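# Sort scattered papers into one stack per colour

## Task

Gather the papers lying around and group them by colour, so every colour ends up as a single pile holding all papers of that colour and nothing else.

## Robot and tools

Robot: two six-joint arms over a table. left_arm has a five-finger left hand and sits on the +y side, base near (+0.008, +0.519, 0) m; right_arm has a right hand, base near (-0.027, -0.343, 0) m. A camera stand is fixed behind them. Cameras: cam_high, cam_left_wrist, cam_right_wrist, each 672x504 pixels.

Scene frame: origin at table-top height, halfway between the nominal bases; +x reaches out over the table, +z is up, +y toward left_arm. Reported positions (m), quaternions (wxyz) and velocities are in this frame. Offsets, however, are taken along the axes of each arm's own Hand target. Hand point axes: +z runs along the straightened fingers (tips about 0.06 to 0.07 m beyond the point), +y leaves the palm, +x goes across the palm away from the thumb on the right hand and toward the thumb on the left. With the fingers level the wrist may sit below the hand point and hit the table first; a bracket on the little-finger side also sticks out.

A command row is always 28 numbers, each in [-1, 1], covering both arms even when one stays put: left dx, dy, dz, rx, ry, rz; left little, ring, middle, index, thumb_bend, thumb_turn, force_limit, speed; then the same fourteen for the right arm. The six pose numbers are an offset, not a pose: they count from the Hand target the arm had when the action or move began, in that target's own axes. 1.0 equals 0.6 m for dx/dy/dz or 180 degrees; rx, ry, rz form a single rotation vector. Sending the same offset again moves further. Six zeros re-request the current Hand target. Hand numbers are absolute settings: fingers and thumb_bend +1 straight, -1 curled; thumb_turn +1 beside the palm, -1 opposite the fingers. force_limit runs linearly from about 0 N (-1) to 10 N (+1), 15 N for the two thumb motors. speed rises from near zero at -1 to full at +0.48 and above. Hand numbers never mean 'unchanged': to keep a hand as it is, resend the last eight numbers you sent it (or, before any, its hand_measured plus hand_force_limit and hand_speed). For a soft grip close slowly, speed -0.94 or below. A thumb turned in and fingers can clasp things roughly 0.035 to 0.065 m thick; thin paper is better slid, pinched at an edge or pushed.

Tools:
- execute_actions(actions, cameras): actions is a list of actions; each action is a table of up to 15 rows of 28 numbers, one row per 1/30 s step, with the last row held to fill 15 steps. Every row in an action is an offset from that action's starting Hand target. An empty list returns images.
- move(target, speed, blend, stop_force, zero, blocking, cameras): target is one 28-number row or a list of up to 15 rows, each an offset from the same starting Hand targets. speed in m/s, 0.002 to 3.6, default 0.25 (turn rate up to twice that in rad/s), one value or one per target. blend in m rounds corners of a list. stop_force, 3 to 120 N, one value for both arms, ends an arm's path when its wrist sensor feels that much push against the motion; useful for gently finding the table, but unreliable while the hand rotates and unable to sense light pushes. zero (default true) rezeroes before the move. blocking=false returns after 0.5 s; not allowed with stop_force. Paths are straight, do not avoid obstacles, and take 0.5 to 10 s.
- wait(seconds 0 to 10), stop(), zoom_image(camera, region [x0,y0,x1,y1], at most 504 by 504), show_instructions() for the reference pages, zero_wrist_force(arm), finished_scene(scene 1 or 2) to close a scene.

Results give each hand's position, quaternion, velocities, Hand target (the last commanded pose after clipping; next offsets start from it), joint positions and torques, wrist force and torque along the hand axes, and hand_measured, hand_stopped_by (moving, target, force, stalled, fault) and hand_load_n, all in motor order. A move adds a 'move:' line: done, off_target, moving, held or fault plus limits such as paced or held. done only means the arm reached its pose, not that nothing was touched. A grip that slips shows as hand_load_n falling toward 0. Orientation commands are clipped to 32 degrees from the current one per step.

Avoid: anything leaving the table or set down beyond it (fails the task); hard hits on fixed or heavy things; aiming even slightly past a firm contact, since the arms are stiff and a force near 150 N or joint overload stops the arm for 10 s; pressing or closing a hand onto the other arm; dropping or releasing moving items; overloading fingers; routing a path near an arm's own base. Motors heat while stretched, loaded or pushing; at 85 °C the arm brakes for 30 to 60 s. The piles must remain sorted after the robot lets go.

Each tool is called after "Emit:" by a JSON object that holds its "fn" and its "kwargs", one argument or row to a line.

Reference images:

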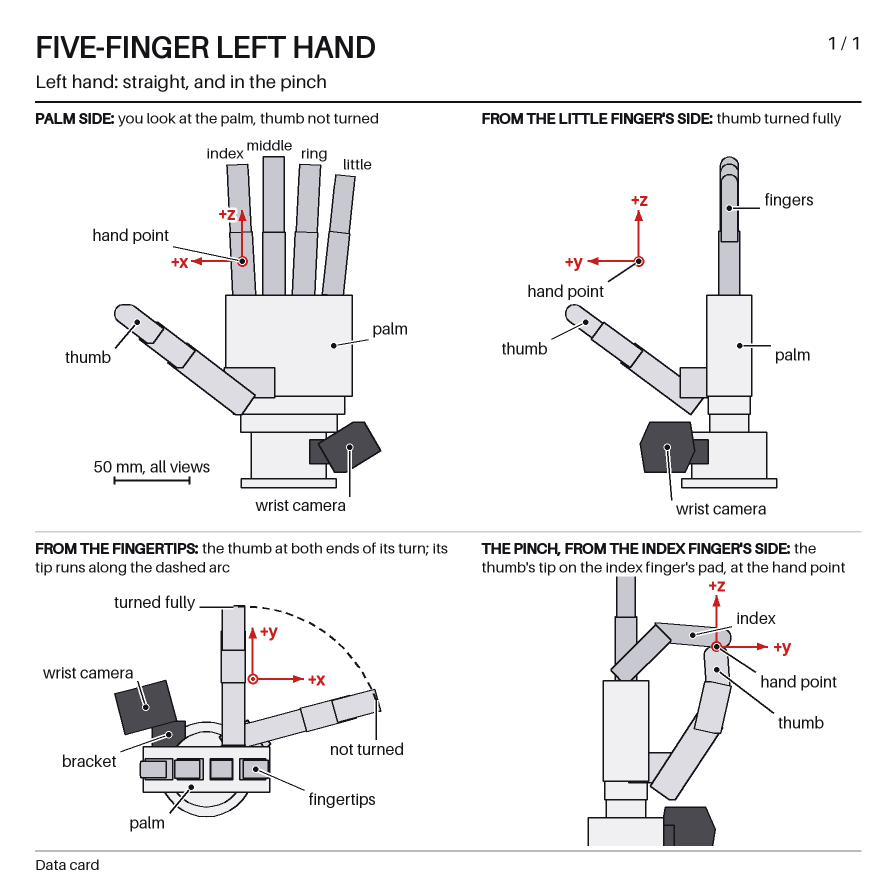

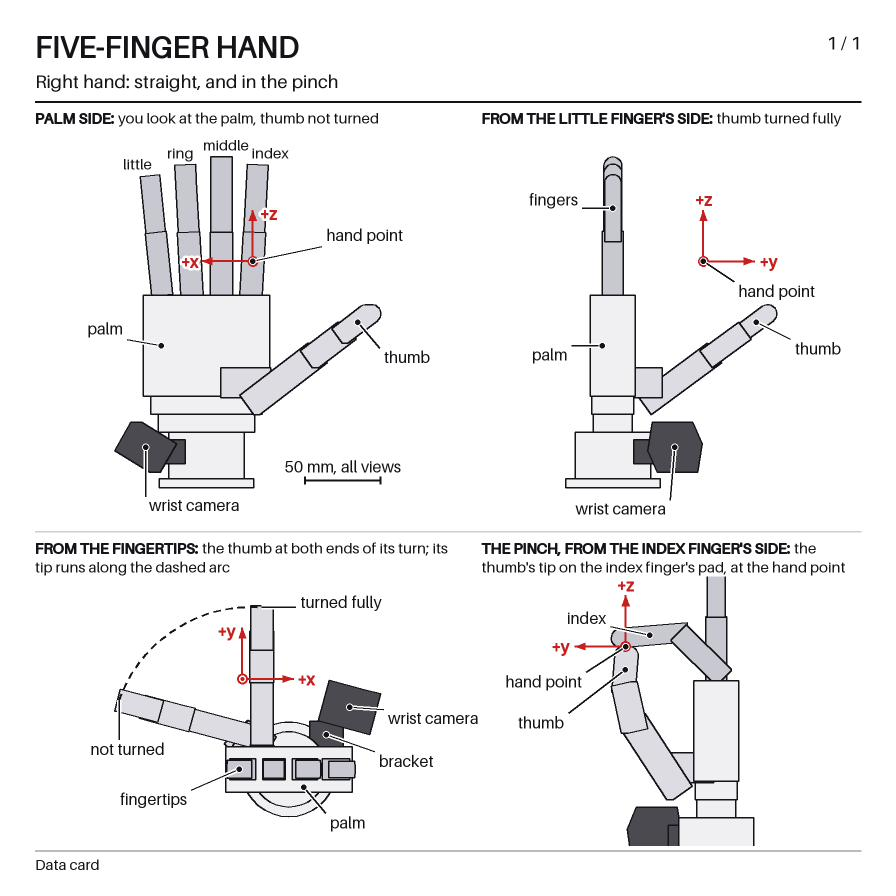

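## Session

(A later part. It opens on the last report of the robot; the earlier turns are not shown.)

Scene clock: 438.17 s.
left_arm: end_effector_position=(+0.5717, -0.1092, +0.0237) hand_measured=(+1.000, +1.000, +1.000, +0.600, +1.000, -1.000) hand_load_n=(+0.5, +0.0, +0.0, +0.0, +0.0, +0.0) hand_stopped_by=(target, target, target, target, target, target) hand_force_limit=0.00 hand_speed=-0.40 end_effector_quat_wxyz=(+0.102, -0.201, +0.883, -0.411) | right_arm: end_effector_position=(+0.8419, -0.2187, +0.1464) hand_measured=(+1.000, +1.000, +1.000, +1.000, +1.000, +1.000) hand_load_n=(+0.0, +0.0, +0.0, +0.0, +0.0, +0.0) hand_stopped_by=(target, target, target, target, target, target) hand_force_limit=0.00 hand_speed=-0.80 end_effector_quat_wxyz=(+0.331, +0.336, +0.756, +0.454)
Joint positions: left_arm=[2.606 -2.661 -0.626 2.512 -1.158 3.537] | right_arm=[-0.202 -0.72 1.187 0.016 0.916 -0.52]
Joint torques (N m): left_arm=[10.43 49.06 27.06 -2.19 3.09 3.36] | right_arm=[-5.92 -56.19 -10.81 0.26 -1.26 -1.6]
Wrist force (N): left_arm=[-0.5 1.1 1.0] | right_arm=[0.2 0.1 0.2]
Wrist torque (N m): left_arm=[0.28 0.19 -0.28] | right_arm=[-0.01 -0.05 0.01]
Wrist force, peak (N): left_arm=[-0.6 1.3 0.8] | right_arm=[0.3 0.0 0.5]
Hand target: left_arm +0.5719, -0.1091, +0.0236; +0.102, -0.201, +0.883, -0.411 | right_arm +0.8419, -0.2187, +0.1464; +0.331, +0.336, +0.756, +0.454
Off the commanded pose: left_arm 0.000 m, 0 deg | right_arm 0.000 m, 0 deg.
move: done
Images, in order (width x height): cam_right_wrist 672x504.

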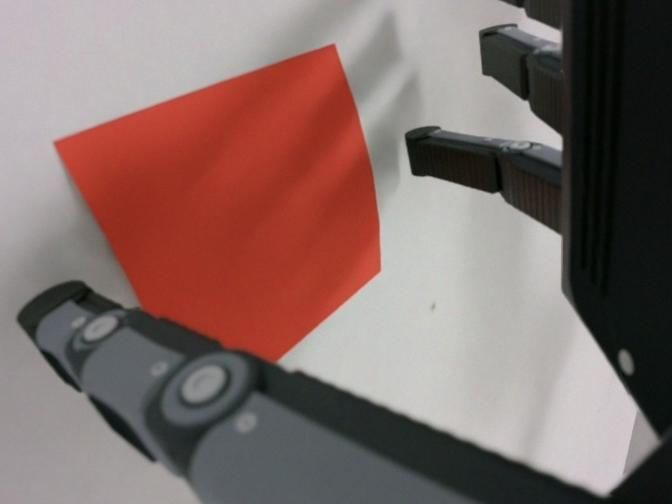

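Emit:
{"fn": "move", "kwargs": {
  "target": [0,0.0102,0.0086,0,0,0,1,1,1,0.6,1,-1,0,-0.4,0,0,0,0,0,0,1,1,1,1,1,1,0,-0.8],
  "speed": 0.008,
  "stop_force": 3,
  "cameras": ["cam_right_wrist"]
}}

Scene clock: 439.97 s.
left_arm: end_effector_position=(+0.5720, -0.1091, +0.0181) hand_measured=(+1.000, +1.000, +1.000, +0.600, +1.000, -1.000) hand_load_n=(+0.0, +0.0, +0.0, +0.0, +0.0, +0.0) hand_stopped_by=(target, target, target, target, target, target) hand_force_limit=0.00 hand_speed=-0.40 end_effector_quat_wxyz=(+0.102, -0.201, +0.883, -0.411) | right_arm: end_effector_position=(+0.8419, -0.2187, +0.1464) hand_measured=(+1.000, +1.000, +1.000, +1.000, +1.000, +1.000) hand_load_n=(+0.0, +0.0, +0.0, +0.0, +0.0, +0.0) hand_stopped_by=(target, target, target, target, target, target) hand_force_limit=0.00 hand_speed=-0.80 end_effector_quat_wxyz=(+0.331, +0.336, +0.756, +0.454)
Joint positions: left_arm=[2.606 -2.665 -0.633 2.523 -1.158 3.537] | right_arm=[-0.202 -0.72 1.187 0.016 0.916 -0.52]
Joint torques (N m): left_arm=[9.17 56.99 26.32 -2.31 0.27 3.21] | right_arm=[-6.42 -55.69 -12.22 0.32 -1.14 -1.66]
Wrist force (N): left_arm=[-0.4 -2.5 -1.9] | right_arm=[0.0 0.1 0.2]
Wrist torque (N m): left_arm=[0.00 0.16 -0.23] | right_arm=[0.00 -0.02 0.00]
Wrist force, peak (N): left_arm=[-0.1 -5.8 -4.0] | right_arm=[0.2 0.1 0.5]
Hand target: left_arm +0.5720, -0.1091, +0.0181; +0.102, -0.201, +0.883, -0.411 (not the last commanded pose) | right_arm +0.8419, -0.2187, +0.1464; +0.331, +0.336, +0.756, +0.454
Off the commanded pose: left_arm 0.002 m, 0 deg | right_arm 0.000 m, 0 deg.
move: contact (left_arm)
Images, in order (width x height): cam_right_wrist 672x504.

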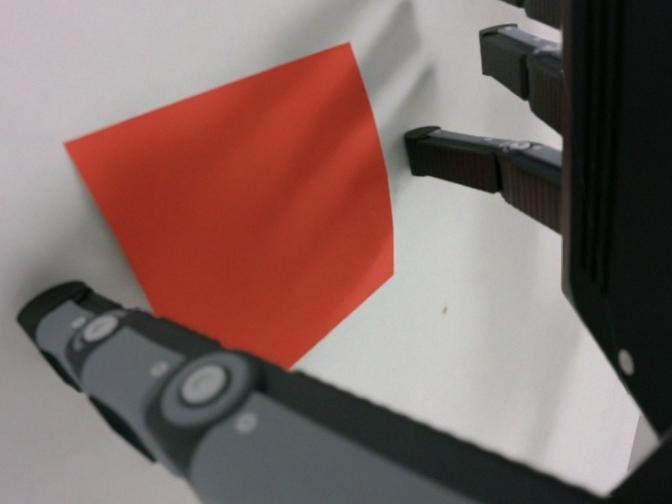

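Emit:
{"fn": "move", "kwargs": {
  "target": [
    [0,-0.0041,-0.0034,0.0172,0,0,1,1,1,0.6,1,-1,0.5,-0.6,0,0,0,0,0,0,1,1,1,1,1,1,0,-0.8],
    [0,-0.0041,-0.0034,0.0172,0,0,1,1,1,0.38,1,-1,0.5,-0.6,0,0,0,0,0,0,1,1,1,1,1,1,0,-0.8],
    [0,-0.0032,-0.0027,0.0172,0,0,1,1,1,0.38,1,-1,0.5,-0.6,0,0,0,0,0,0,1,1,1,1,1,1,0,-0.8],
    [0,-0.0032,-0.0027,0.0172,0,0,1,1,1,0.27,1,-1,0.5,-0.6,0,0,0,0,0,0,1,1,1,1,1,1,0,-0.8]
  ],
  "speed": 0.02,
  "cameras": ["cam_right_wrist"]
}}

Scene clock: 443.47 s.
left_arm: end_effector_position=(+0.5719, -0.1091, +0.0206) hand_measured=(+1.000, +1.000, +1.000, +0.270, +1.000, -1.000) hand_load_n=(+0.0, +0.0, +0.0, +1.0, +0.0, -0.5) hand_stopped_by=(target, target, target, target, target, target) hand_force_limit=0.50 hand_speed=-0.60 end_effector_quat_wxyz=(+0.108, -0.198, +0.872, -0.435) | right_arm: end_effector_position=(+0.8419, -0.2187, +0.1464) hand_measured=(+1.000, +1.000, +1.000, +1.000, +1.000, +1.000) hand_load_n=(+0.0, +0.0, +0.0, +0.0, +0.0, +0.0) hand_stopped_by=(target, target, target, target, target, target) hand_force_limit=0.00 hand_speed=-0.80 end_effector_quat_wxyz=(+0.331, +0.336, +0.756, +0.454)
Joint positions: left_arm=[2.615 -2.615 -0.738 2.63 -1.131 3.521] | right_arm=[-0.202 -0.72 1.187 0.016 0.916 -0.52]
Joint torques (N m): left_arm=[-9.88 41.18 10.39 -0.28 -0.23 3.07] | right_arm=[-5.86 -55.68 -11.4 0.18 -1.19 -1.63]
Wrist force (N): left_arm=[-0.1 -8.4 -4.5] | right_arm=[0.1 0.0 0.3]
Wrist torque (N m): left_arm=[-0.38 0.10 -0.08] | right_arm=[-0.02 -0.03 0.00]
Wrist force, peak (N): left_arm=[-0.3 -8.6 -4.7] | right_arm=[0.3 0.0 0.5]
Hand target: left_arm +0.5719, -0.1091, +0.0206; +0.108, -0.198, +0.872, -0.435 | right_arm +0.8419, -0.2187, +0.1464; +0.331, +0.336, +0.756, +0.454
Off the commanded pose: left_arm 0.000 m, 0 deg | right_arm 0.000 m, 0 deg.
move: done
Images, in order (width x height): cam_right_wrist 672x504.

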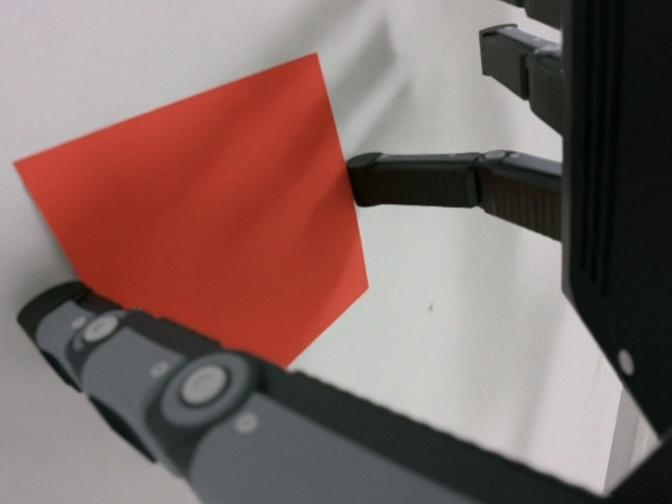

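Emit:
{"fn": "move", "kwargs": {
  "target": [
    [0,0.0003,0.0002,0,0,0,1,1,1,0.27,1,-1,0.5,-0.6,0,0,0,0,0,0,1,1,1,1,1,1,0,-0.8],
    [0,0.0003,0.0002,0,0,0,1,1,1,0.2,1,-1,0.7,-0.6,0,0,0,0,0,0,1,1,1,1,1,1,0,-0.8]
  ],
  "speed": 0.02,
  "cameras": ["cam_right_wrist"]
}}

Scene clock: 444.80 s.
left_arm: end_effector_position=(+0.5719, -0.1091, +0.0204) hand_measured=(+1.000, +1.000, +1.000, +0.202, +1.000, -1.000) hand_load_n=(+0.0, +0.0, +0.0, +5.5, +0.0, +0.0) hand_stopped_by=(target, target, target, target, target, target) hand_force_limit=0.70 hand_speed=-0.60 end_effector_quat_wxyz=(+0.108, -0.198, +0.872, -0.435) | right_arm: end_effector_position=(+0.8419, -0.2187, +0.1464) hand_measured=(+1.000, +1.000, +1.000, +1.000, +1.000, +1.000) hand_load_n=(+0.0, +0.0, +0.0, +0.0, +0.0, +0.0) hand_stopped_by=(target, target, target, target, target, target) hand_force_limit=0.00 hand_speed=-0.80 end_effector_quat_wxyz=(+0.331, +0.336, +0.756, +0.454)
Joint positions: left_arm=[2.615 -2.615 -0.738 2.631 -1.131 3.521] | right_arm=[-0.202 -0.72 1.187 0.016 0.916 -0.52]
Joint torques (N m): left_arm=[-5.7 36.13 6.79 -2.74 1.57 3.08] | right_arm=[-6.47 -55.62 -11.48 0.02 -1.22 -1.73]
Wrist force (N): left_arm=[-0.3 -19.3 -9.2] | right_arm=[0.2 -0.1 0.3]
Wrist torque (N m): left_arm=[-0.49 0.08 -0.03] | right_arm=[-0.04 -0.04 0.00]
Wrist force, peak (N): left_arm=[0.0 -19.6 -9.0] | right_arm=[0.3 -0.1 0.4]
Hand target: left_arm +0.5719, -0.1091, +0.0204; +0.108, -0.198, +0.872, -0.435 | right_arm +0.8419, -0.2187, +0.1464; +0.331, +0.336, +0.756, +0.454
Off the commanded pose: left_arm 0.000 m, 0 deg | right_arm 0.000 m, 0 deg.
move: done
Images, in order (width x height): cam_right_wrist 672x504.

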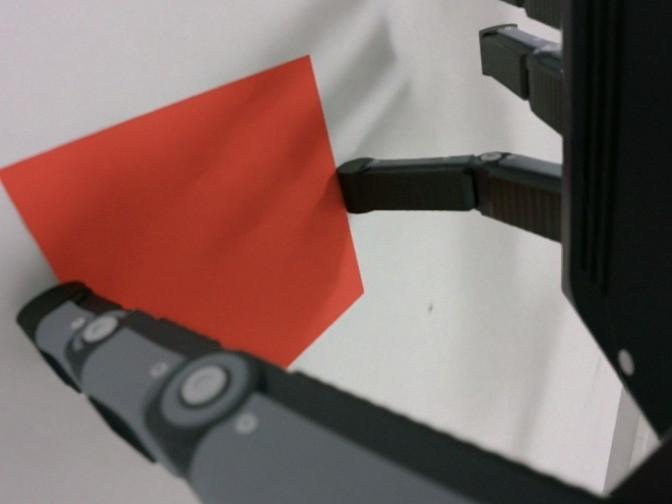

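Emit:
{"fn": "move", "kwargs": {
  "target": [
    [0,-0.0002,-0.0002,-0.001,0,0,1,1,1,0.14,1,-1,0.7,-0.7,0,0,0,0,0,0,1,1,1,1,1,1,0,-0.8],
    [0,0,0,-0.003,0,0,1,1,1,0.1,1,-1,0.7,-0.7,0,0,0,0,0,0,1,1,1,1,1,1,0,-0.8]
  ],
  "speed": 0.02,
  "cameras": ["cam_right_wrist"]
}}

Scene clock: 446.80 s.
left_arm: end_effector_position=(+0.5719, -0.1091, +0.0204) hand_measured=(+1.000, +1.000, +1.000, +0.102, +1.000, -1.000) hand_load_n=(+0.0, +0.0, +0.0, +4.5, +0.0, +0.0) hand_stopped_by=(target, target, target, target, target, target) hand_force_limit=0.70 hand_speed=-0.70 end_effector_quat_wxyz=(+0.107, -0.198, +0.874, -0.431) | right_arm: end_effector_position=(+0.8419, -0.2187, +0.1464) hand_measured=(+1.000, +1.000, +1.000, +1.000, +1.000, +1.000) hand_load_n=(+0.0, +0.0, +0.5, +0.0, +0.0, +0.0) hand_stopped_by=(target, target, target, target, target, target) hand_force_limit=0.00 hand_speed=-0.80 end_effector_quat_wxyz=(+0.331, +0.336, +0.756, +0.454)
Joint positions: left_arm=[2.613 -2.623 -0.721 2.611 -1.136 3.524] | right_arm=[-0.202 -0.72 1.187 0.016 0.916 -0.52]
Joint torques (N m): left_arm=[-4.59 47.78 6.12 -0.98 -1.24 2.24] | right_arm=[-6.11 -55.95 -12.13 0.19 -1.23 -1.63]
Wrist force (N): left_arm=[-0.7 -14.4 -2.7] | right_arm=[0.1 0.0 0.3]
Wrist torque (N m): left_arm=[0.21 0.12 -0.20] | right_arm=[-0.02 -0.04 0.00]
Wrist force, peak (N): left_arm=[-0.4 -19.7 -8.8] | right_arm=[0.2 0.2 0.5]
Hand target: left_arm +0.5719, -0.1091, +0.0204; +0.107, -0.198, +0.874, -0.431 | right_arm +0.8419, -0.2187, +0.1464; +0.331, +0.336, +0.756, +0.454
Off the commanded pose: left_arm 0.000 m, 0 deg | right_arm 0.000 m, 0 deg.
move: done
Images, in order (width x height): cam_right_wrist 672x504.

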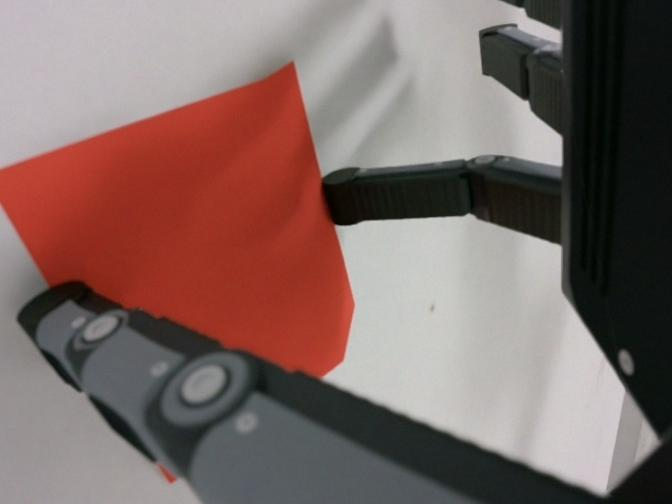

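Emit:
{"fn": "move", "kwargs": {
  "target": [0,0.0003,0.0002,-0.002,0,0,1,1,1,0.06,1,-1,0.7,-0.7,0,0,0,0,0,0,1,1,1,1,1,1,0,-0.8],
  "speed": 0.02
}}

Emit:
{"fn": "move", "kwargs": {
  "target": [0,0.0007,0.0005,-0.003,0,0,1,1,1,0.02,1,-1,0.7,-0.7,0,0,0,0,0,0,1,1,1,1,1,1,0,-0.8],
  "speed": 0.02,
  "cameras": ["cam_right_wrist"]
}}

Scene clock: 447.63 s.
left_arm: end_effector_position=(+0.5719, -0.1090, +0.0202) hand_measured=(+1.000, +1.000, +1.000, +0.060, +1.000, -1.000) hand_load_n=(+0.0, +0.0, +0.0, +1.0, +0.0, +0.0) hand_stopped_by=(target, target, target, target, target, target) hand_force_limit=0.70 hand_speed=-0.70 end_effector_quat_wxyz=(+0.106, -0.199, +0.875, -0.428) | right_arm: end_effector_position=(+0.8419, -0.2187, +0.1464) hand_measured=(+1.000, +1.000, +1.000, +1.000, +1.000, +1.000) hand_load_n=(+0.0, +0.0, +0.0, +0.0, +0.0, +0.0) hand_stopped_by=(target, target, target, target, target, target) hand_force_limit=0.00 hand_speed=-0.80 end_effector_quat_wxyz=(+0.331, +0.336, +0.756, +0.454)
Joint positions: left_arm=[2.612 -2.628 -0.709 2.599 -1.139 3.526] | right_arm=[-0.202 -0.72 1.187 0.016 0.916 -0.52]
Joint torques (N m): left_arm=[-8.5 45.91 12.98 -1.36 -2.6 3.25] | right_arm=[-6.74 -55.52 -11.99 0.36 -1.25 -1.59]
Wrist force (N): left_arm=[0.3 -8.1 -2.7] | right_arm=[0.1 0.2 0.4]
Wrist torque (N m): left_arm=[0.28 0.14 -0.23] | right_arm=[0.01 -0.04 0.01]
Wrist force, peak (N): left_arm=[-0.7 -14.5 -2.7] | right_arm=[0.2 0.1 0.4]
Hand target: left_arm +0.5719, -0.1090, +0.0202; +0.106, -0.199, +0.875, -0.428 | right_arm +0.8419, -0.2187, +0.1464; +0.331, +0.336, +0.756, +0.454
Off the commanded pose: left_arm 0.000 m, 0 deg | right_arm 0.000 m, 0 deg.
move: done

Scene clock: 448.37 s.
left_arm: end_effector_position=(+0.5719, -0.1090, +0.0197) hand_measured=(+1.000, +1.000, +1.000, +0.020, +1.000, -1.000) hand_load_n=(+0.0, +0.0, +0.0, +0.0, +0.0, +0.0) hand_stopped_by=(target, target, target, target, target, target) hand_force_limit=0.70 hand_speed=-0.70 end_effector_quat_wxyz=(+0.105, -0.199, +0.877, -0.424) | right_arm: end_effector_position=(+0.8419, -0.2187, +0.1464) hand_measured=(+1.000, +1.000, +1.000, +1.000, +1.000, +1.000) hand_load_n=(+0.0, +0.0, +0.0, +0.0, +0.0, +0.0) hand_stopped_by=(target, target, target, target, target, target) hand_force_limit=0.00 hand_speed=-0.80 end_effector_quat_wxyz=(+0.331, +0.336, +0.756, +0.454)
Joint positions: left_arm=[2.611 -2.637 -0.691 2.58 -1.144 3.529] | right_arm=[-0.202 -0.72 1.187 0.016 0.916 -0.52]
Joint torques (N m): left_arm=[-8.07 47.63 7.16 -0.47 -2.21 3.13] | right_arm=[-6.48 -54.59 -11.83 0.2 -1.39 -1.63]
Wrist force (N): left_arm=[0.0 -10.2 -4.0] | right_arm=[0.2 0.1 0.4]
Wrist torque (N m): left_arm=[0.22 0.10 -0.20] | right_arm=[-0.01 -0.04 0.01]
Wrist force, peak (N): left_arm=[-0.2 -10.3 -4.1] | right_arm=[0.2 0.1 0.5]
Hand target: left_arm +0.5719, -0.1090, +0.0197; +0.105, -0.199, +0.877, -0.424 | right_arm +0.8419, -0.2187, +0.1464; +0.331, +0.336, +0.756, +0.454
Off the commanded pose: left_arm 0.000 m, 0 deg | right_arm 0.000 m, 0 deg.
move: done
Images, in order (width x height): cam_right_wrist 672x504.

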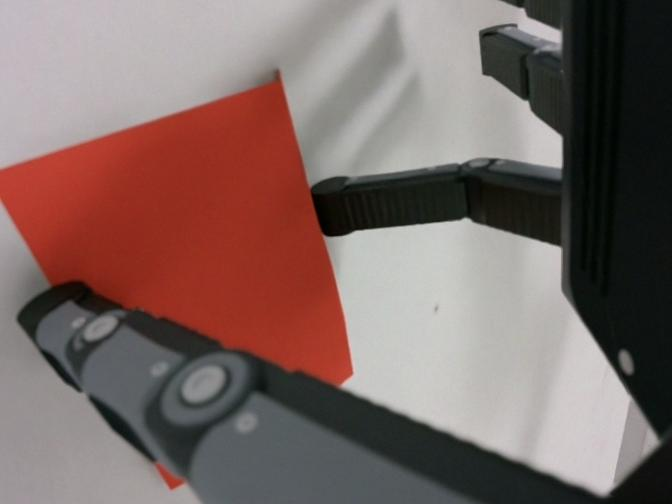

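Emit:
{"fn": "move", "kwargs": {
  "target": [
    [0,0.0009,0.0006,-0.003,0,0,1,1,1,-0.05,1,-1,0.7,-0.7,0,0,0,0,0,0,1,1,1,1,1,1,0,-0.8],
    [0,0.0017,0.0012,-0.007,0,0,1,1,1,-0.08,1,-1,0.7,-0.7,0,0,0,0,0,0,1,1,1,1,1,1,0,-0.8]
  ],
  "speed": 0.02,
  "cameras": ["cam_right_wrist"]
}}

Scene clock: 450.43 s.
left_arm: end_effector_position=(+0.5719, -0.1089, +0.0184) hand_measured=(+1.000, +1.000, +1.000, -0.080, +1.000, -1.000) hand_load_n=(+0.0, +0.0, +0.0, +0.5, -0.5, +0.0) hand_stopped_by=(target, target, target, target, target, target) hand_force_limit=0.70 hand_speed=-0.70 end_effector_quat_wxyz=(+0.103, -0.200, +0.882, -0.414) | right_arm: end_effector_position=(+0.8419, -0.2187, +0.1464) hand_measured=(+1.000, +1.000, +1.000, +1.000, +1.000, +1.000) hand_load_n=(+0.0, +0.0, +0.0, +0.0, +0.0, +0.0) hand_stopped_by=(target, target, target, target, target, target) hand_force_limit=0.00 hand_speed=-0.80 end_effector_quat_wxyz=(+0.331, +0.336, +0.756, +0.454)
Joint positions: left_arm=[2.608 -2.658 -0.648 2.537 -1.154 3.535] | right_arm=[-0.202 -0.72 1.187 0.016 0.916 -0.52]
Joint torques (N m): left_arm=[-1.3 53.99 12.93 0.18 1.87 0.89] | right_arm=[-6.25 -55.99 -11.36 0 -1.35 -1.85]
Wrist force (N): left_arm=[-0.5 -7.0 -2.0] | right_arm=[0.2 0.0 0.2]
Wrist torque (N m): left_arm=[-0.16 0.13 -0.15] | right_arm=[-0.02 -0.04 0.01]
Wrist force, peak (N): left_arm=[-0.2 -18.3 -6.3] | right_arm=[0.1 0.1 0.5]
Hand target: left_arm +0.5719, -0.1090, +0.0184; +0.103, -0.200, +0.882, -0.414 | right_arm +0.8419, -0.2187, +0.1464; +0.331, +0.336, +0.756, +0.454
Off the commanded pose: left_arm 0.000 m, 0 deg | right_arm 0.000 m, 0 deg.
move: done
Images, in order (width x height): cam_right_wrist 672x504.

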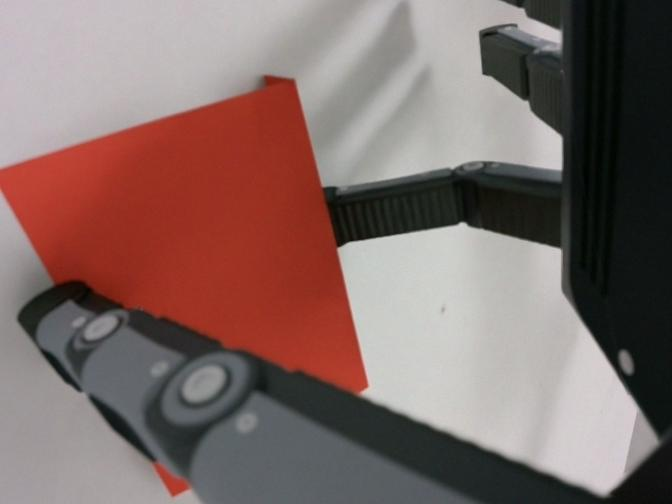

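Emit:
{"fn": "move", "kwargs": {
  "target": [
    [0,0.001,0.0008,-0.004,0,0,1,1,1,-0.11,1,-1,0.7,-0.7,0,0,0,0,0,0,1,1,1,1,1,1,0,-0.8],
    [0,0.0019,0.0016,-0.009,0,0,1,1,1,-0.14,1,-1,0.7,-0.7,0,0,0,0,0,0,1,1,1,1,1,1,0,-0.8]
  ],
  "speed": 0.02,
  "cameras": ["cam_right_wrist"]
}}

Scene clock: 452.53 s.
left_arm: end_effector_position=(+0.5719, -0.1090, +0.0169) hand_measured=(+1.000, +1.000, +1.000, -0.140, +1.000, -1.000) hand_load_n=(+0.0, +0.0, +0.0, +0.0, -0.5, -0.5) hand_stopped_by=(target, target, target, target, target, target) hand_force_limit=0.70 hand_speed=-0.70 end_effector_quat_wxyz=(+0.100, -0.202, +0.888, -0.402) | right_arm: end_effector_position=(+0.8419, -0.2187, +0.1464) hand_measured=(+1.000, +1.000, +1.000, +1.000, +1.000, +1.000) hand_load_n=(+0.0, +0.0, +0.0, +0.0, +0.0, +0.0) hand_stopped_by=(target, target, target, target, target, target) hand_force_limit=0.00 hand_speed=-0.80 end_effector_quat_wxyz=(+0.331, +0.336, +0.756, +0.454)
Joint positions: left_arm=[2.603 -2.687 -0.588 2.479 -1.169 3.543] | right_arm=[-0.202 -0.72 1.187 0.016 0.916 -0.52]
Joint torques (N m): left_arm=[3.04 53.97 17.96 -1.28 2.39 0.57] | right_arm=[-6.44 -56.36 -11.66 0.17 -1.2 -1.67]
Wrist force (N): left_arm=[-0.6 -8.0 -3.2] | right_arm=[0.2 0.0 0.4]
Wrist torque (N m): left_arm=[-0.10 0.09 -0.14] | right_arm=[-0.02 -0.05 0.01]
Wrist force, peak (N): left_arm=[-0.3 -23.5 -8.3] | right_arm=[0.3 0.2 0.5]
Hand target: left_arm +0.5719, -0.1090, +0.0169; +0.100, -0.202, +0.888, -0.402 | right_arm +0.8419, -0.2187, +0.1464; +0.331, +0.336, +0.756, +0.454
Off the commanded pose: left_arm 0.000 m, 0 deg | right_arm 0.000 m, 0 deg.
move: done
Images, in order (width x height): cam_right_wrist 672x504.

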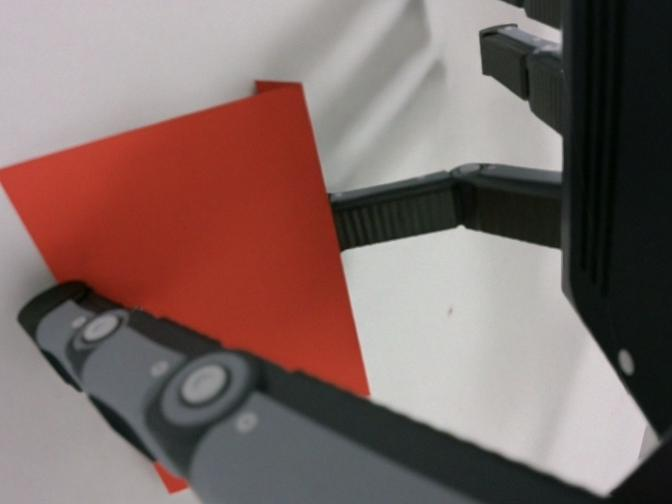

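Step 8.

Emit:
{"fn": "move", "kwargs": {
  "target": [
    [0,0.0009,0.0008,-0.006,0,0,1,1,1,-0.17,1,-1,0.7,-0.7,0,0,0,0,0,0,1,1,1,1,1,1,0,-0.8],
    [0,0.002,0.0018,-0.012,0,0,1,1,1,-0.2,1,-1,0.7,-0.7,0,0,0,0,0,0,1,1,1,1,1,1,0,-0.8]
  ],
  "speed": 0.02,
  "cameras": ["cam_right_wrist"]
}}

Scene clock: 454.67 s.
left_arm: end_effector_position=(+0.5719, -0.1090, +0.0152) hand_measured=(+1.000, +1.000, +1.000, -0.200, +1.000, -1.000) hand_load_n=(-0.5, +0.0, +0.0, +0.0, +0.0, +0.0) hand_stopped_by=(target, target, target, target, target, target) hand_force_limit=0.70 hand_speed=-0.70 end_effector_quat_wxyz=(+0.096, -0.204, +0.895, -0.385) | right_arm: end_effector_position=(+0.8419, -0.2187, +0.1464) hand_measured=(+1.000, +1.000, +1.000, +1.000, +1.000, +1.000) hand_load_n=(+0.0, +0.0, +0.0, +0.0, +0.0, +0.0) hand_stopped_by=(target, target, target, target, target, target) hand_force_limit=0.00 hand_speed=-0.80 end_effector_quat_wxyz=(+0.331, +0.336, +0.756, +0.454)
Joint positions: left_arm=[2.597 -2.732 -0.495 2.396 -1.188 3.552] | right_arm=[-0.202 -0.72 1.187 0.016 0.916 -0.52]
Joint torques (N m): left_arm=[4.62 59.7 24.32 -0.79 2.76 0.54] | right_arm=[-5.92 -56.12 -11.22 0.17 -1.41 -1.74]
Wrist force (N): left_arm=[-0.7 -0.6 -0.3] | right_arm=[0.2 0.0 0.3]
Wrist torque (N m): left_arm=[0.30 0.17 -0.27] | right_arm=[-0.03 -0.05 0.01]
Wrist force, peak (N): left_arm=[-0.7 -21.6 -6.9] | right_arm=[0.1 0.1 0.5]
Hand target: left_arm +0.5720, -0.1090, +0.0153; +0.096, -0.204, +0.895, -0.385 | right_arm +0.8419, -0.2187, +0.1464; +0.331, +0.336, +0.756, +0.454
Off the commanded pose: left_arm 0.000 m, 0 deg | right_arm 0.000 m, 0 deg.
move: done
Images, in order (width x height): cam_right_wrist 672x504.

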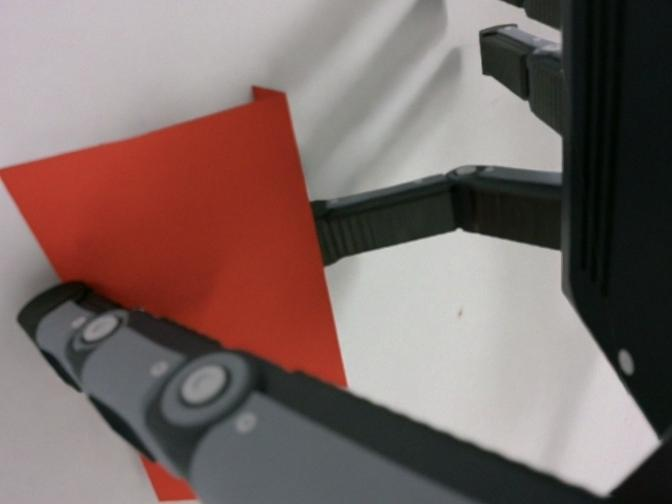

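Emit:
{"fn": "move", "kwargs": {
  "target": [0,0.0009,0.0008,0,0,0,1,1,1,-0.2,1,-1,0.7,-0.7,0,0,0,0,0,0,1,1,1,1,1,1,0,-0.8],
  "speed": 0.02
}}

Emit:
{"fn": "move", "kwargs": {
  "target": [0,0,0,0,0,0,1,1,1,-0.22,0.92,-1,0,-0.6,0,0,0,0,0,0,1,1,1,1,1,1,0,-0.8],
  "speed": 0.02,
  "cameras": ["cam_right_wrist"]
}}

Scene clock: 455.47 s.
left_arm: end_effector_position=(+0.5720, -0.1090, +0.0147) hand_measured=(+1.000, +1.000, +1.000, -0.200, +1.000, -1.000) hand_load_n=(+0.0, +0.0, +0.0, -1.5, +0.5, +0.0) hand_stopped_by=(target, target, target, target, target, target) hand_force_limit=0.70 hand_speed=-0.70 end_effector_quat_wxyz=(+0.097, -0.204, +0.895, -0.385) | right_arm: end_effector_position=(+0.8419, -0.2187, +0.1464) hand_measured=(+1.000, +1.000, +1.000, +1.000, +1.000, +1.000) hand_load_n=(-0.5, +0.0, +0.0, +0.0, +0.0, +0.0) hand_stopped_by=(target, target, target, target, target, target) hand_force_limit=0.00 hand_speed=-0.80 end_effector_quat_wxyz=(+0.331, +0.336, +0.756, +0.454)
Joint positions: left_arm=[2.597 -2.732 -0.496 2.397 -1.188 3.552] | right_arm=[-0.202 -0.72 1.187 0.016 0.916 -0.52]
Joint torques (N m): left_arm=[11.87 44.52 7.99 0.02 1.75 -1.83] | right_arm=[-6.87 -55.02 -12.54 0.21 -1.25 -1.66]
Wrist force (N): left_arm=[0.2 -11.6 -7.1] | right_arm=[0.2 0.2 0.4]
Wrist torque (N m): left_arm=[-0.25 0.13 -0.18] | right_arm=[0.00 -0.05 0.01]
Wrist force, peak (N): left_arm=[0.2 -11.7 -7.0] | right_arm=[0.3 0.1 0.4]
Hand target: left_arm +0.5720, -0.1089, +0.0146; +0.096, -0.204, +0.895, -0.385 | right_arm +0.8419, -0.2187, +0.1464; +0.331, +0.336, +0.756, +0.454
Off the commanded pose: left_arm 0.000 m, 0 deg | right_arm 0.000 m, 0 deg.
move: done

Scene clock: 455.97 s.
left_arm: end_effector_position=(+0.5720, -0.1089, +0.0146) hand_measured=(+1.000, +1.000, +1.000, -0.220, +0.970, -1.000) hand_load_n=(+0.0, -0.5, +0.0, +0.0, +7.0, +0.0) hand_stopped_by=(target, target, target, target, force, target) hand_force_limit=0.00 hand_speed=-0.60 end_effector_quat_wxyz=(+0.096, -0.204, +0.895, -0.385) | right_arm: end_effector_position=(+0.8419, -0.2187, +0.1464) hand_measured=(+1.000, +1.000, +1.000, +1.000, +1.000, +1.000) hand_load_n=(+0.0, +0.0, +0.0, +0.0, +0.0, +0.0) hand_stopped_by=(target, target, target, target, target, target) hand_force_limit=0.00 hand_speed=-0.80 end_effector_quat_wxyz=(+0.331, +0.336, +0.756, +0.454)
Joint positions: left_arm=[2.597 -2.732 -0.496 2.397 -1.188 3.552] | right_arm=[-0.202 -0.72 1.187 0.016 0.916 -0.52]
Joint torques (N m): left_arm=[5.32 43.52 16.24 -1.01 0.48 -1.79] | right_arm=[-6.63 -56.13 -11.38 0.16 -1.15 -1.71]
Wrist force (N): left_arm=[-0.3 -5.7 -11.3] | right_arm=[0.2 0.1 0.4]
Wrist torque (N m): left_arm=[-0.53 0.01 -0.20] | right_arm=[0.00 -0.04 0.01]
Wrist force, peak (N): left_arm=[0.4 -12.0 -7.2] | right_arm=[0.3 0.1 0.3]
Hand target: left_arm +0.5720, -0.1089, +0.0146; +0.096, -0.204, +0.895, -0.385 | right_arm +0.8419, -0.2187, +0.1464; +0.331, +0.336, +0.756, +0.454
Off the commanded pose: left_arm 0.000 m, 0 deg | right_arm 0.000 m, 0 deg.
move: done
Images, in order (width x height): cam_right_wrist 672x504.

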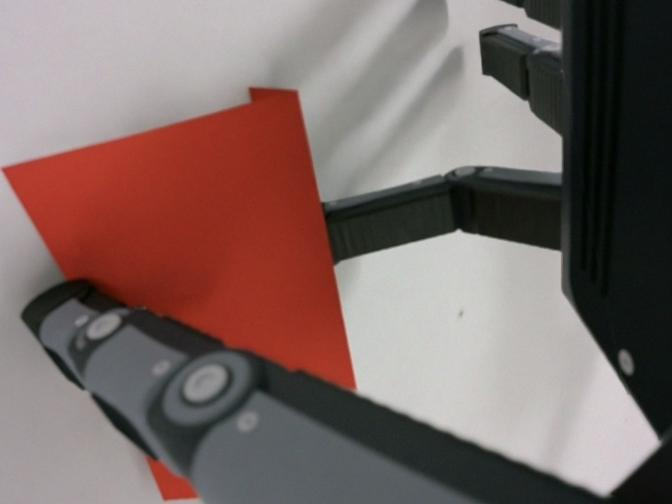

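Emit:
{"fn": "move", "kwargs": {
  "target": [
    [0,0,0,-0.004,0,0,1,1,1,-0.22,0.97,-1,0.2,-0.6,0,0,0,0,0,0,1,1,1,1,1,1,0,-0.8],
    [0,0,0,-0.006,0,0,1,1,1,-0.24,0.86,-1,0.2,-0.6,0,0,0,0,0,0,1,1,1,1,1,1,0,-0.8]
  ],
  "speed": 0.02,
  "cameras": ["cam_right_wrist"]
}}

Scene clock: 459.13 s.
left_arm: end_effector_position=(+0.5720, -0.1089, +0.0146) hand_measured=(+1.000, +1.000, +1.000, -0.240, +0.862, -1.000) hand_load_n=(+0.0, +0.0, +0.0, +0.0, +2.5, +0.0) hand_stopped_by=(target, target, target, target, target, target) hand_force_limit=0.20 hand_speed=-0.60 end_effector_quat_wxyz=(+0.095, -0.205, +0.899, -0.376) | right_arm: end_effector_position=(+0.8419, -0.2187, +0.1464) hand_measured=(+1.000, +1.000, +1.000, +1.000, +1.000, +1.000) hand_load_n=(+0.0, +0.0, +0.0, +0.0, +0.0, +0.0) hand_stopped_by=(target, target, target, target, target, target) hand_force_limit=0.00 hand_speed=-0.80 end_effector_quat_wxyz=(+0.331, +0.336, +0.756, +0.454)
Joint positions: left_arm=[2.594 -2.758 -0.442 2.351 -1.197 3.557] | right_arm=[-0.202 -0.72 1.187 0.016 0.916 -0.52]
Joint torques (N m): left_arm=[-6.81 60.18 12.49 1.3 1.16 2.31] | right_arm=[-6.95 -55.51 -11.63 0.2 -1.25 -1.78]
Wrist force (N): left_arm=[-0.8 -0.7 -3.7] | right_arm=[0.1 -0.2 0.2]
Wrist torque (N m): left_arm=[0.12 0.14 -0.27] | right_arm=[-0.04 -0.03 0.00]
Wrist force, peak (N): left_arm=[-0.5 -5.7 -11.4] | right_arm=[0.4 0.2 0.4]
Hand target: left_arm +0.5720, -0.1089, +0.0146; +0.095, -0.205, +0.899, -0.376 | right_arm +0.8419, -0.2187, +0.1464; +0.331, +0.336, +0.756, +0.454
Off the commanded pose: left_arm 0.000 m, 0 deg | right_arm 0.000 m, 0 deg.
move: done
Images, in order (width x height): cam_right_wrist 672x504.

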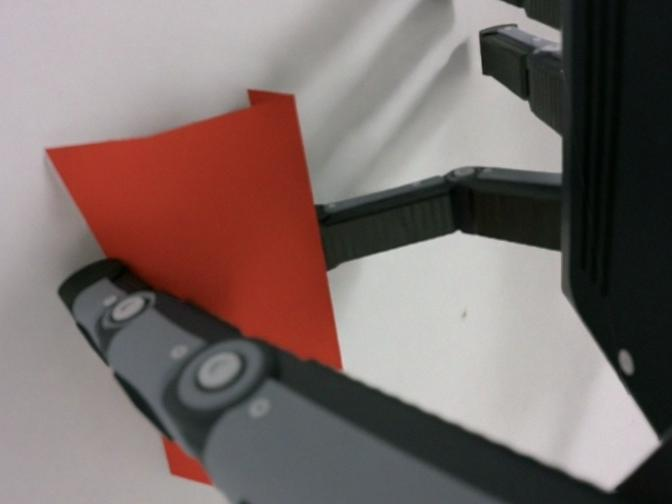

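Emit:
{"fn": "move", "kwargs": {
  "target": [
    [0,0.0005,0.0005,0,0,0,1,1,1,-0.28,0.76,-1,0.2,-0.6,0,0,0,0,0,0,1,1,1,1,1,1,0,-0.8],
    [0,0.0008,0.0008,0,0,0,1,1,1,-0.32,0.68,-1,0.2,-0.6,0,0,0,0,0,0,1,1,1,1,1,1,0,-0.8]
  ],
  "speed": 0.02,
  "cameras": ["cam_right_wrist"]
}}

Scene clock: 461.13 s.
left_arm: end_effector_position=(+0.5719, -0.1090, +0.0139) hand_measured=(+1.000, +1.000, +1.000, -0.320, +0.686, -1.000) hand_load_n=(+0.0, +0.0, +0.0, +0.0, +5.5, -1.0) hand_stopped_by=(target, target, target, target, target, target) hand_force_limit=0.20 hand_speed=-0.60 end_effector_quat_wxyz=(+0.095, -0.205, +0.899, -0.376) | right_arm: end_effector_position=(+0.8419, -0.2187, +0.1464) hand_measured=(+1.000, +1.000, +1.000, +1.000, +1.000, +1.000) hand_load_n=(+0.0, +0.0, +0.0, +0.0, +0.0, +0.0) hand_stopped_by=(target, target, target, target, target, target) hand_force_limit=0.00 hand_speed=-0.80 end_effector_quat_wxyz=(+0.331, +0.336, +0.756, +0.454)
Joint positions: left_arm=[2.594 -2.758 -0.443 2.352 -1.197 3.557] | right_arm=[-0.202 -0.72 1.187 0.016 0.916 -0.52]
Joint torques (N m): left_arm=[6.71 43.13 11.87 1.42 2.02 -0.26] | right_arm=[-5.73 -56.6 -12.22 0.17 -1.14 -1.65]
Wrist force (N): left_arm=[-0.7 -5.5 -13.1] | right_arm=[0.1 0.0 0.2]
Wrist torque (N m): left_arm=[-0.37 0.00 -0.18] | right_arm=[0.00 -0.03 0.01]
Wrist force, peak (N): left_arm=[-0.7 -6.9 -17.4] | right_arm=[0.3 -0.1 0.5]
Hand target: left_arm +0.5720, -0.1090, +0.0139; +0.095, -0.205, +0.899, -0.376 | right_arm +0.8419, -0.2187, +0.1464; +0.331, +0.336, +0.756, +0.454
Off the commanded pose: left_arm 0.000 m, 0 deg | right_arm 0.000 m, 0 deg.
move: done
Images, in order (width x height): cam_right_wrist 672x504.

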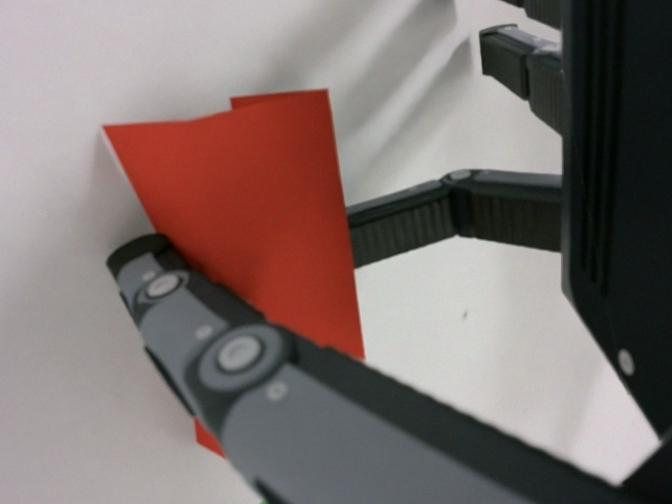

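Emit:
{"fn": "move", "kwargs": {
  "target": [
    [0,0.0001,0.0001,0,0,0,1,1,1,-0.36,0.58,-1,0.2,-0.6,0,0,0,0,0,0,1,1,1,1,1,1,0,-0.8],
    [0,0.0004,0.0004,0,0,0,1,1,1,-0.4,0.48,-1,0.2,-0.6,0,0,0,0,0,0,1,1,1,1,1,1,0,-0.8]
  ],
  "speed": 0.02,
  "cameras": ["cam_right_wrist"]
}}

Scene clock: 463.13 s.
left_arm: end_effector_position=(+0.5720, -0.1090, +0.0136) hand_measured=(+1.000, +1.000, +1.000, -0.400, +0.480, -1.000) hand_load_n=(+0.0, +0.0, +0.0, +0.5, +0.0, +0.0) hand_stopped_by=(target, target, target, target, target, target) hand_force_limit=0.20 hand_speed=-0.60 end_effector_quat_wxyz=(+0.095, -0.205, +0.899, -0.376) | right_arm: end_effector_position=(+0.8419, -0.2187, +0.1464) hand_measured=(+1.000, +1.000, +1.000, +1.000, +1.000, +1.000) hand_load_n=(+0.0, +0.0, +0.0, +0.0, +0.0, +0.0) hand_stopped_by=(target, target, target, target, target, target) hand_force_limit=0.00 hand_speed=-0.80 end_effector_quat_wxyz=(+0.331, +0.336, +0.756, +0.454)
Joint positions: left_arm=[2.594 -2.758 -0.443 2.353 -1.197 3.557] | right_arm=[-0.202 -0.72 1.187 0.016 0.916 -0.52]
Joint torques (N m): left_arm=[8.45 49.99 15.85 0.5 0.53 -1.65] | right_arm=[-5.81 -56.73 -10.85 0.15 -1.35 -1.57]
Wrist force (N): left_arm=[-0.8 1.2 0.2] | right_arm=[0.2 0.0 0.3]
Wrist torque (N m): left_arm=[0.35 0.20 -0.29] | right_arm=[-0.01 -0.05 0.01]
Wrist force, peak (N): left_arm=[-1.0 -5.8 -13.1] | right_arm=[0.4 0.1 0.4]
Hand target: left_arm +0.5720, -0.1090, +0.0136; +0.095, -0.205, +0.899, -0.376 | right_arm +0.8419, -0.2187, +0.1464; +0.331, +0.336, +0.756, +0.454
Off the commanded pose: left_arm 0.000 m, 0 deg | right_arm 0.000 m, 0 deg.
move: done
Images, in order (width x height): cam_right_wrist 672x504.

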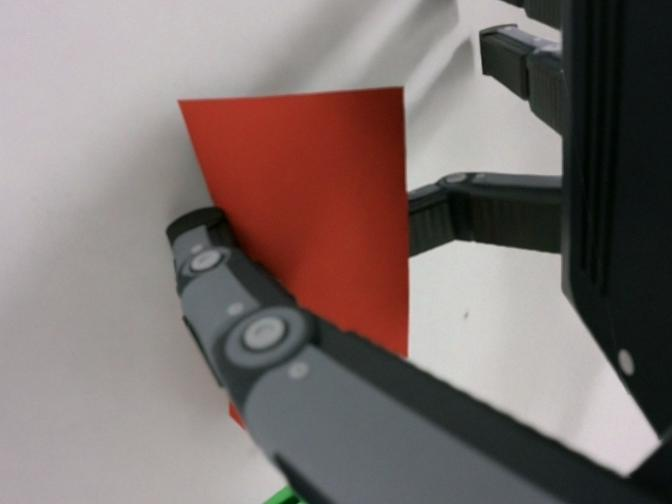

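Emit:
{"fn": "move", "kwargs": {
  "target": [
    [0,0.0005,0.0005,0,0,0,1,1,1,-0.42,0.38,-1,0,-0.6,0,0,0,0,0,0,1,1,1,1,1,1,0,-0.8],
    [0,0.0005,0.0005,0,0,0,1,1,1,-0.6,0.33,-1,0,-0.6,0,0,0,0,0,0,1,1,1,1,1,1,0,-0.8]
  ],
  "speed": 0.02,
  "cameras": ["cam_right_wrist"]
}}

Scene clock: 464.43 s.
left_arm: end_effector_position=(+0.5720, -0.1090, +0.0132) hand_measured=(+1.000, +1.000, +1.000, -0.524, +0.338, -1.000) hand_load_n=(+0.0, +0.0, +0.0, +6.0, +7.0, -1.0) hand_stopped_by=(target, target, target, force, force, target) hand_force_limit=0.00 hand_speed=-0.60 end_effector_quat_wxyz=(+0.095, -0.205, +0.899, -0.376) | right_arm: end_effector_position=(+0.8419, -0.2187, +0.1464) hand_measured=(+1.000, +1.000, +1.000, +1.000, +1.000, +1.000) hand_load_n=(+0.0, +0.0, +0.0, +0.0, +0.0, +0.0) hand_stopped_by=(target, target, target, target, target, target) hand_force_limit=0.00 hand_speed=-0.80 end_effector_quat_wxyz=(+0.331, +0.336, +0.756, +0.454)
Joint positions: left_arm=[2.594 -2.758 -0.444 2.354 -1.197 3.557] | right_arm=[-0.202 -0.72 1.187 0.016 0.916 -0.52]
Joint torques (N m): left_arm=[10.06 51.91 15.52 0.18 -0.08 -1.36] | right_arm=[-6.53 -55.57 -11.38 0.23 -1.31 -1.7]
Wrist force (N): left_arm=[-0.6 1.3 0.2] | right_arm=[0.2 0.0 0.2]
Wrist torque (N m): left_arm=[0.37 0.17 -0.29] | right_arm=[-0.02 -0.04 0.00]
Wrist force, peak (N): left_arm=[-0.8 1.4 0.3] | right_arm=[0.2 0.1 0.5]
Hand target: left_arm +0.5720, -0.1090, +0.0132; +0.095, -0.205, +0.899, -0.376 | right_arm +0.8419, -0.2187, +0.1464; +0.331, +0.336, +0.756, +0.454
Off the commanded pose: left_arm 0.000 m, 0 deg | right_arm 0.000 m, 0 deg.
move: done
Images, in order (width x height): cam_right_wrist 672x504.

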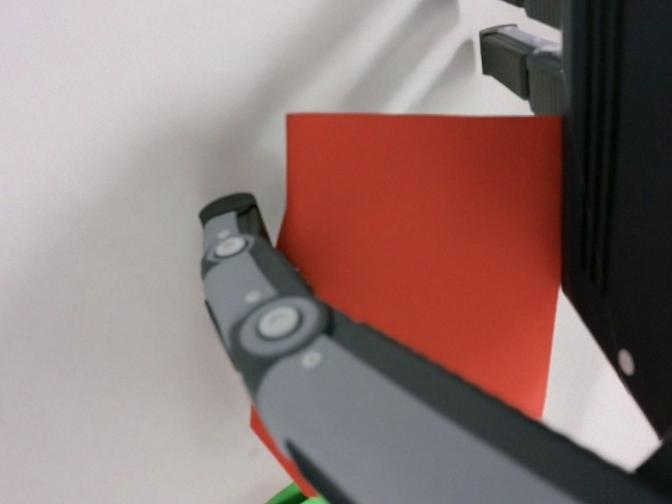

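Emit:
{"fn": "move", "kwargs": {
  "target": [0,-0.0857,-0.084,0,0,0,1,1,1,-0.6,0.33,-1,0,-0.6,0,0,0,0,0,0,1,1,1,1,1,1,0,-0.8],
  "speed": 0.1,
  "cameras": ["cam_right_wrist"]
}}

Scene clock: 465.70 s.
left_arm: end_effector_position=(+0.5709, -0.1094, +0.0851) hand_measured=(+1.000, +1.000, +1.000, -0.524, +0.338, -1.000) hand_load_n=(+0.0, +0.0, +0.0, +6.0, +7.0, -1.5) hand_stopped_by=(target, target, target, force, force, target) hand_force_limit=0.00 hand_speed=-0.60 end_effector_quat_wxyz=(+0.095, -0.205, +0.899, -0.376) | right_arm: end_effector_position=(+0.8419, -0.2187, +0.1464) hand_measured=(+1.000, +1.000, +1.000, +1.000, +1.000, +1.000) hand_load_n=(+0.0, +0.0, +0.0, +0.0, +0.0, +0.0) hand_stopped_by=(target, target, target, target, target, target) hand_force_limit=0.00 hand_speed=-0.80 end_effector_quat_wxyz=(+0.331, +0.336, +0.756, +0.454)
Joint positions: left_arm=[2.593 -2.775 -0.227 2.153 -1.198 3.556] | right_arm=[-0.202 -0.72 1.187 0.016 0.916 -0.52]
Joint torques (N m): left_arm=[-11.09 60.47 14.21 0.01 -2.13 3.28] | right_arm=[-5.86 -54.32 -12.44 0.13 -1.19 -1.79]
Wrist force (N): left_arm=[-1.0 1.1 0.3] | right_arm=[0.1 0.1 0.4]
Wrist torque (N m): left_arm=[0.34 0.20 -0.26] | right_arm=[-0.01 -0.03 0.00]
Wrist force, peak (N): left_arm=[-0.9 2.2 1.0] | right_arm=[0.1 0.2 0.5]
Hand target: left_arm +0.5709, -0.1094, +0.0852; +0.095, -0.205, +0.899, -0.376 | right_arm +0.8419, -0.2187, +0.1464; +0.331, +0.336, +0.756, +0.454
Off the commanded pose: left_arm 0.000 m, 0 deg | right_arm 0.000 m, 0 deg.
move: done
Images, in order (width x height): cam_right_wrist 672x504.

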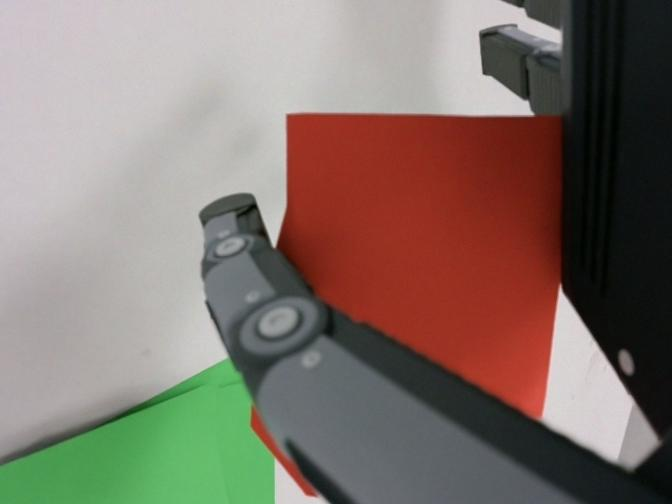

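Emit:
{"fn": "move", "kwargs": {
  "target": [-0.0865,0.2758,-0.2816,0,-0.135,-0.1322,1,1,1,-0.6,0.33,-1,0,-0.6,0,0,0,0,0,0,1,1,1,1,1,1,0,-0.8],
  "speed": 0.2,
  "cameras": ["cam_right_wrist","cam_high"]
}}

Scene clock: 468.23 s.
left_arm: end_effector_position=(+0.5138, +0.1259, +0.0857) hand_measured=(+1.000, +1.000, +1.000, -0.524, +0.338, -1.000) hand_load_n=(+0.0, +0.0, +0.0, +6.0, +7.0, -1.5) hand_stopped_by=(target, target, target, force, force, target) hand_force_limit=0.00 hand_speed=-0.60 end_effector_quat_wxyz=(+0.201, -0.458, +0.798, -0.337) | right_arm: end_effector_position=(+0.8419, -0.2187, +0.1464) hand_measured=(+1.000, +1.000, +1.000, +1.000, +1.000, +1.000) hand_load_n=(+0.0, +0.0, +0.0, +0.0, +0.0, +0.0) hand_stopped_by=(target, target, target, target, target, target) hand_force_limit=0.00 hand_speed=-0.80 end_effector_quat_wxyz=(+0.331, +0.336, +0.756, +0.454)
Joint positions: left_arm=[2.786 -2.049 -1.528 2.807 -1.472 3.254] | right_arm=[-0.202 -0.72 1.187 0.016 0.916 -0.52]
Joint torques (N m): left_arm=[-8.98 38.14 11.89 -1.44 2.25 2.82] | right_arm=[-6.08 -56.42 -11.77 0.25 -1.4 -1.4]
Wrist force (N): left_arm=[-0.7 1.5 0.1] | right_arm=[0.2 0.0 0.2]
Wrist torque (N m): left_arm=[0.46 0.11 -0.32] | right_arm=[-0.02 -0.04 0.00]
Wrist force, peak (N): left_arm=[-2.0 2.4 -0.6] | right_arm=[0.3 0.1 0.6]
Hand target: left_arm +0.5137, +0.1259, +0.0857; +0.201, -0.458, +0.798, -0.337 | right_arm +0.8419, -0.2187, +0.1464; +0.331, +0.336, +0.756, +0.454
Off the commanded pose: left_arm 0.000 m, 0 deg | right_arm 0.000 m, 0 deg.
move: done
Images, in order (width x height): cam_high 672x504, cam_right_wrist 672x504.

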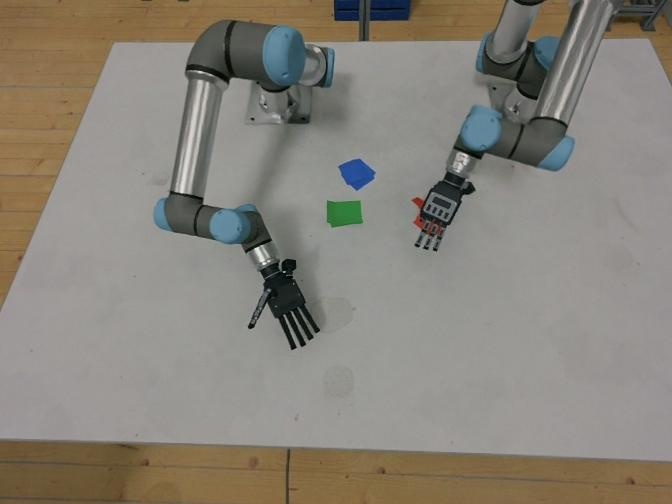

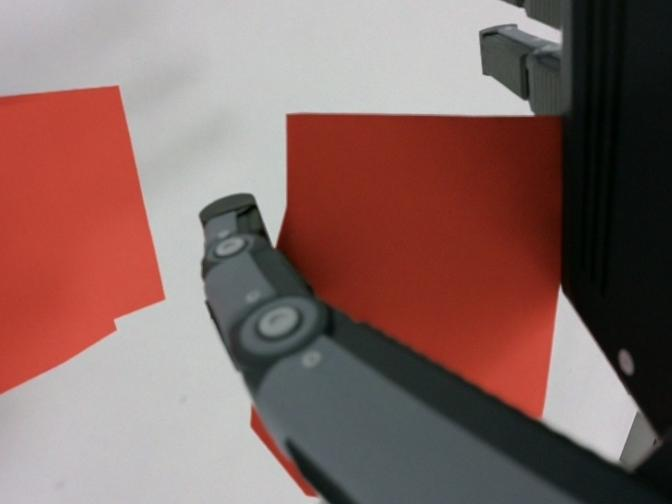

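Emit:
{"fn": "move", "kwargs": {
  "target": [0,0.0655,0.0641,0,0,0,1,1,1,-0.6,0.33,-1,0,-0.6,0,0,0,0,0,0,1,1,1,1,1,1,0,-0.8],
  "speed": 0.1,
  "cameras": ["cam_right_wrist"]
}}

Scene clock: 469.53 s.
left_arm: end_effector_position=(+0.5145, +0.1263, +0.0307) hand_measured=(+1.000, +1.000, +1.000, -0.524, +0.338, -1.000) hand_load_n=(+0.0, +0.0, +0.0, +6.0, +7.0, -1.5) hand_stopped_by=(target, target, target, force, force, target) hand_force_limit=0.00 hand_speed=-0.60 end_effector_quat_wxyz=(+0.201, -0.458, +0.798, -0.336) | right_arm: end_effector_position=(+0.8419, -0.2187, +0.1464) hand_measured=(+1.000, +1.000, +1.000, +1.000, +1.000, +1.000) hand_load_n=(+0.0, +0.0, +0.0, +0.0, +0.0, +0.0) hand_stopped_by=(target, target, target, target, target, target) hand_force_limit=0.00 hand_speed=-0.80 end_effector_quat_wxyz=(+0.331, +0.336, +0.756, +0.454)
Joint positions: left_arm=[2.787 -2.111 -1.588 2.929 -1.471 3.255] | right_arm=[-0.202 -0.72 1.187 0.016 0.916 -0.52]
Joint torques (N m): left_arm=[7.17 37.75 24.34 -1.06 2.34 2.23] | right_arm=[-7.16 -54.7 -11.08 0.02 -1.13 -1.68]
Wrist force (N): left_arm=[-0.8 1.7 0.4] | right_arm=[0.2 0.0 0.4]
Wrist torque (N m): left_arm=[0.48 0.14 -0.35] | right_arm=[-0.02 -0.05 0.01]
Wrist force, peak (N): left_arm=[-0.7 2.4 0.9] | right_arm=[0.1 0.1 0.6]
Hand target: left_arm +0.5145, +0.1263, +0.0307; +0.201, -0.458, +0.798, -0.337 | right_arm +0.8419, -0.2187, +0.1464; +0.331, +0.336, +0.756, +0.454
Off the commanded pose: left_arm 0.000 m, 0 deg | right_arm 0.000 m, 0 deg.
move: done
Images, in order (width x height): cam_right_wrist 672x504.

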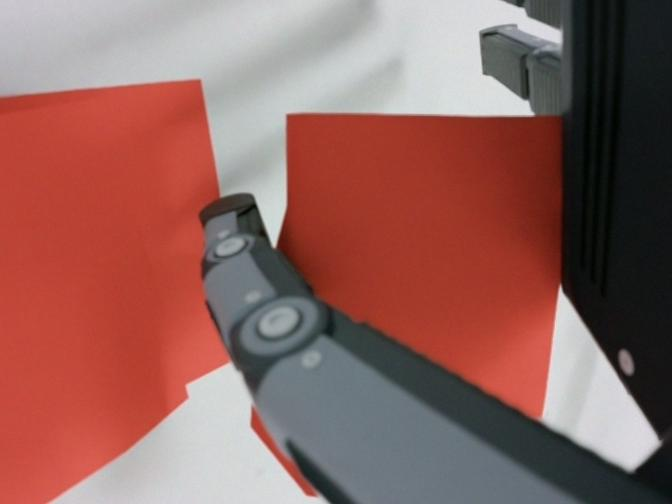

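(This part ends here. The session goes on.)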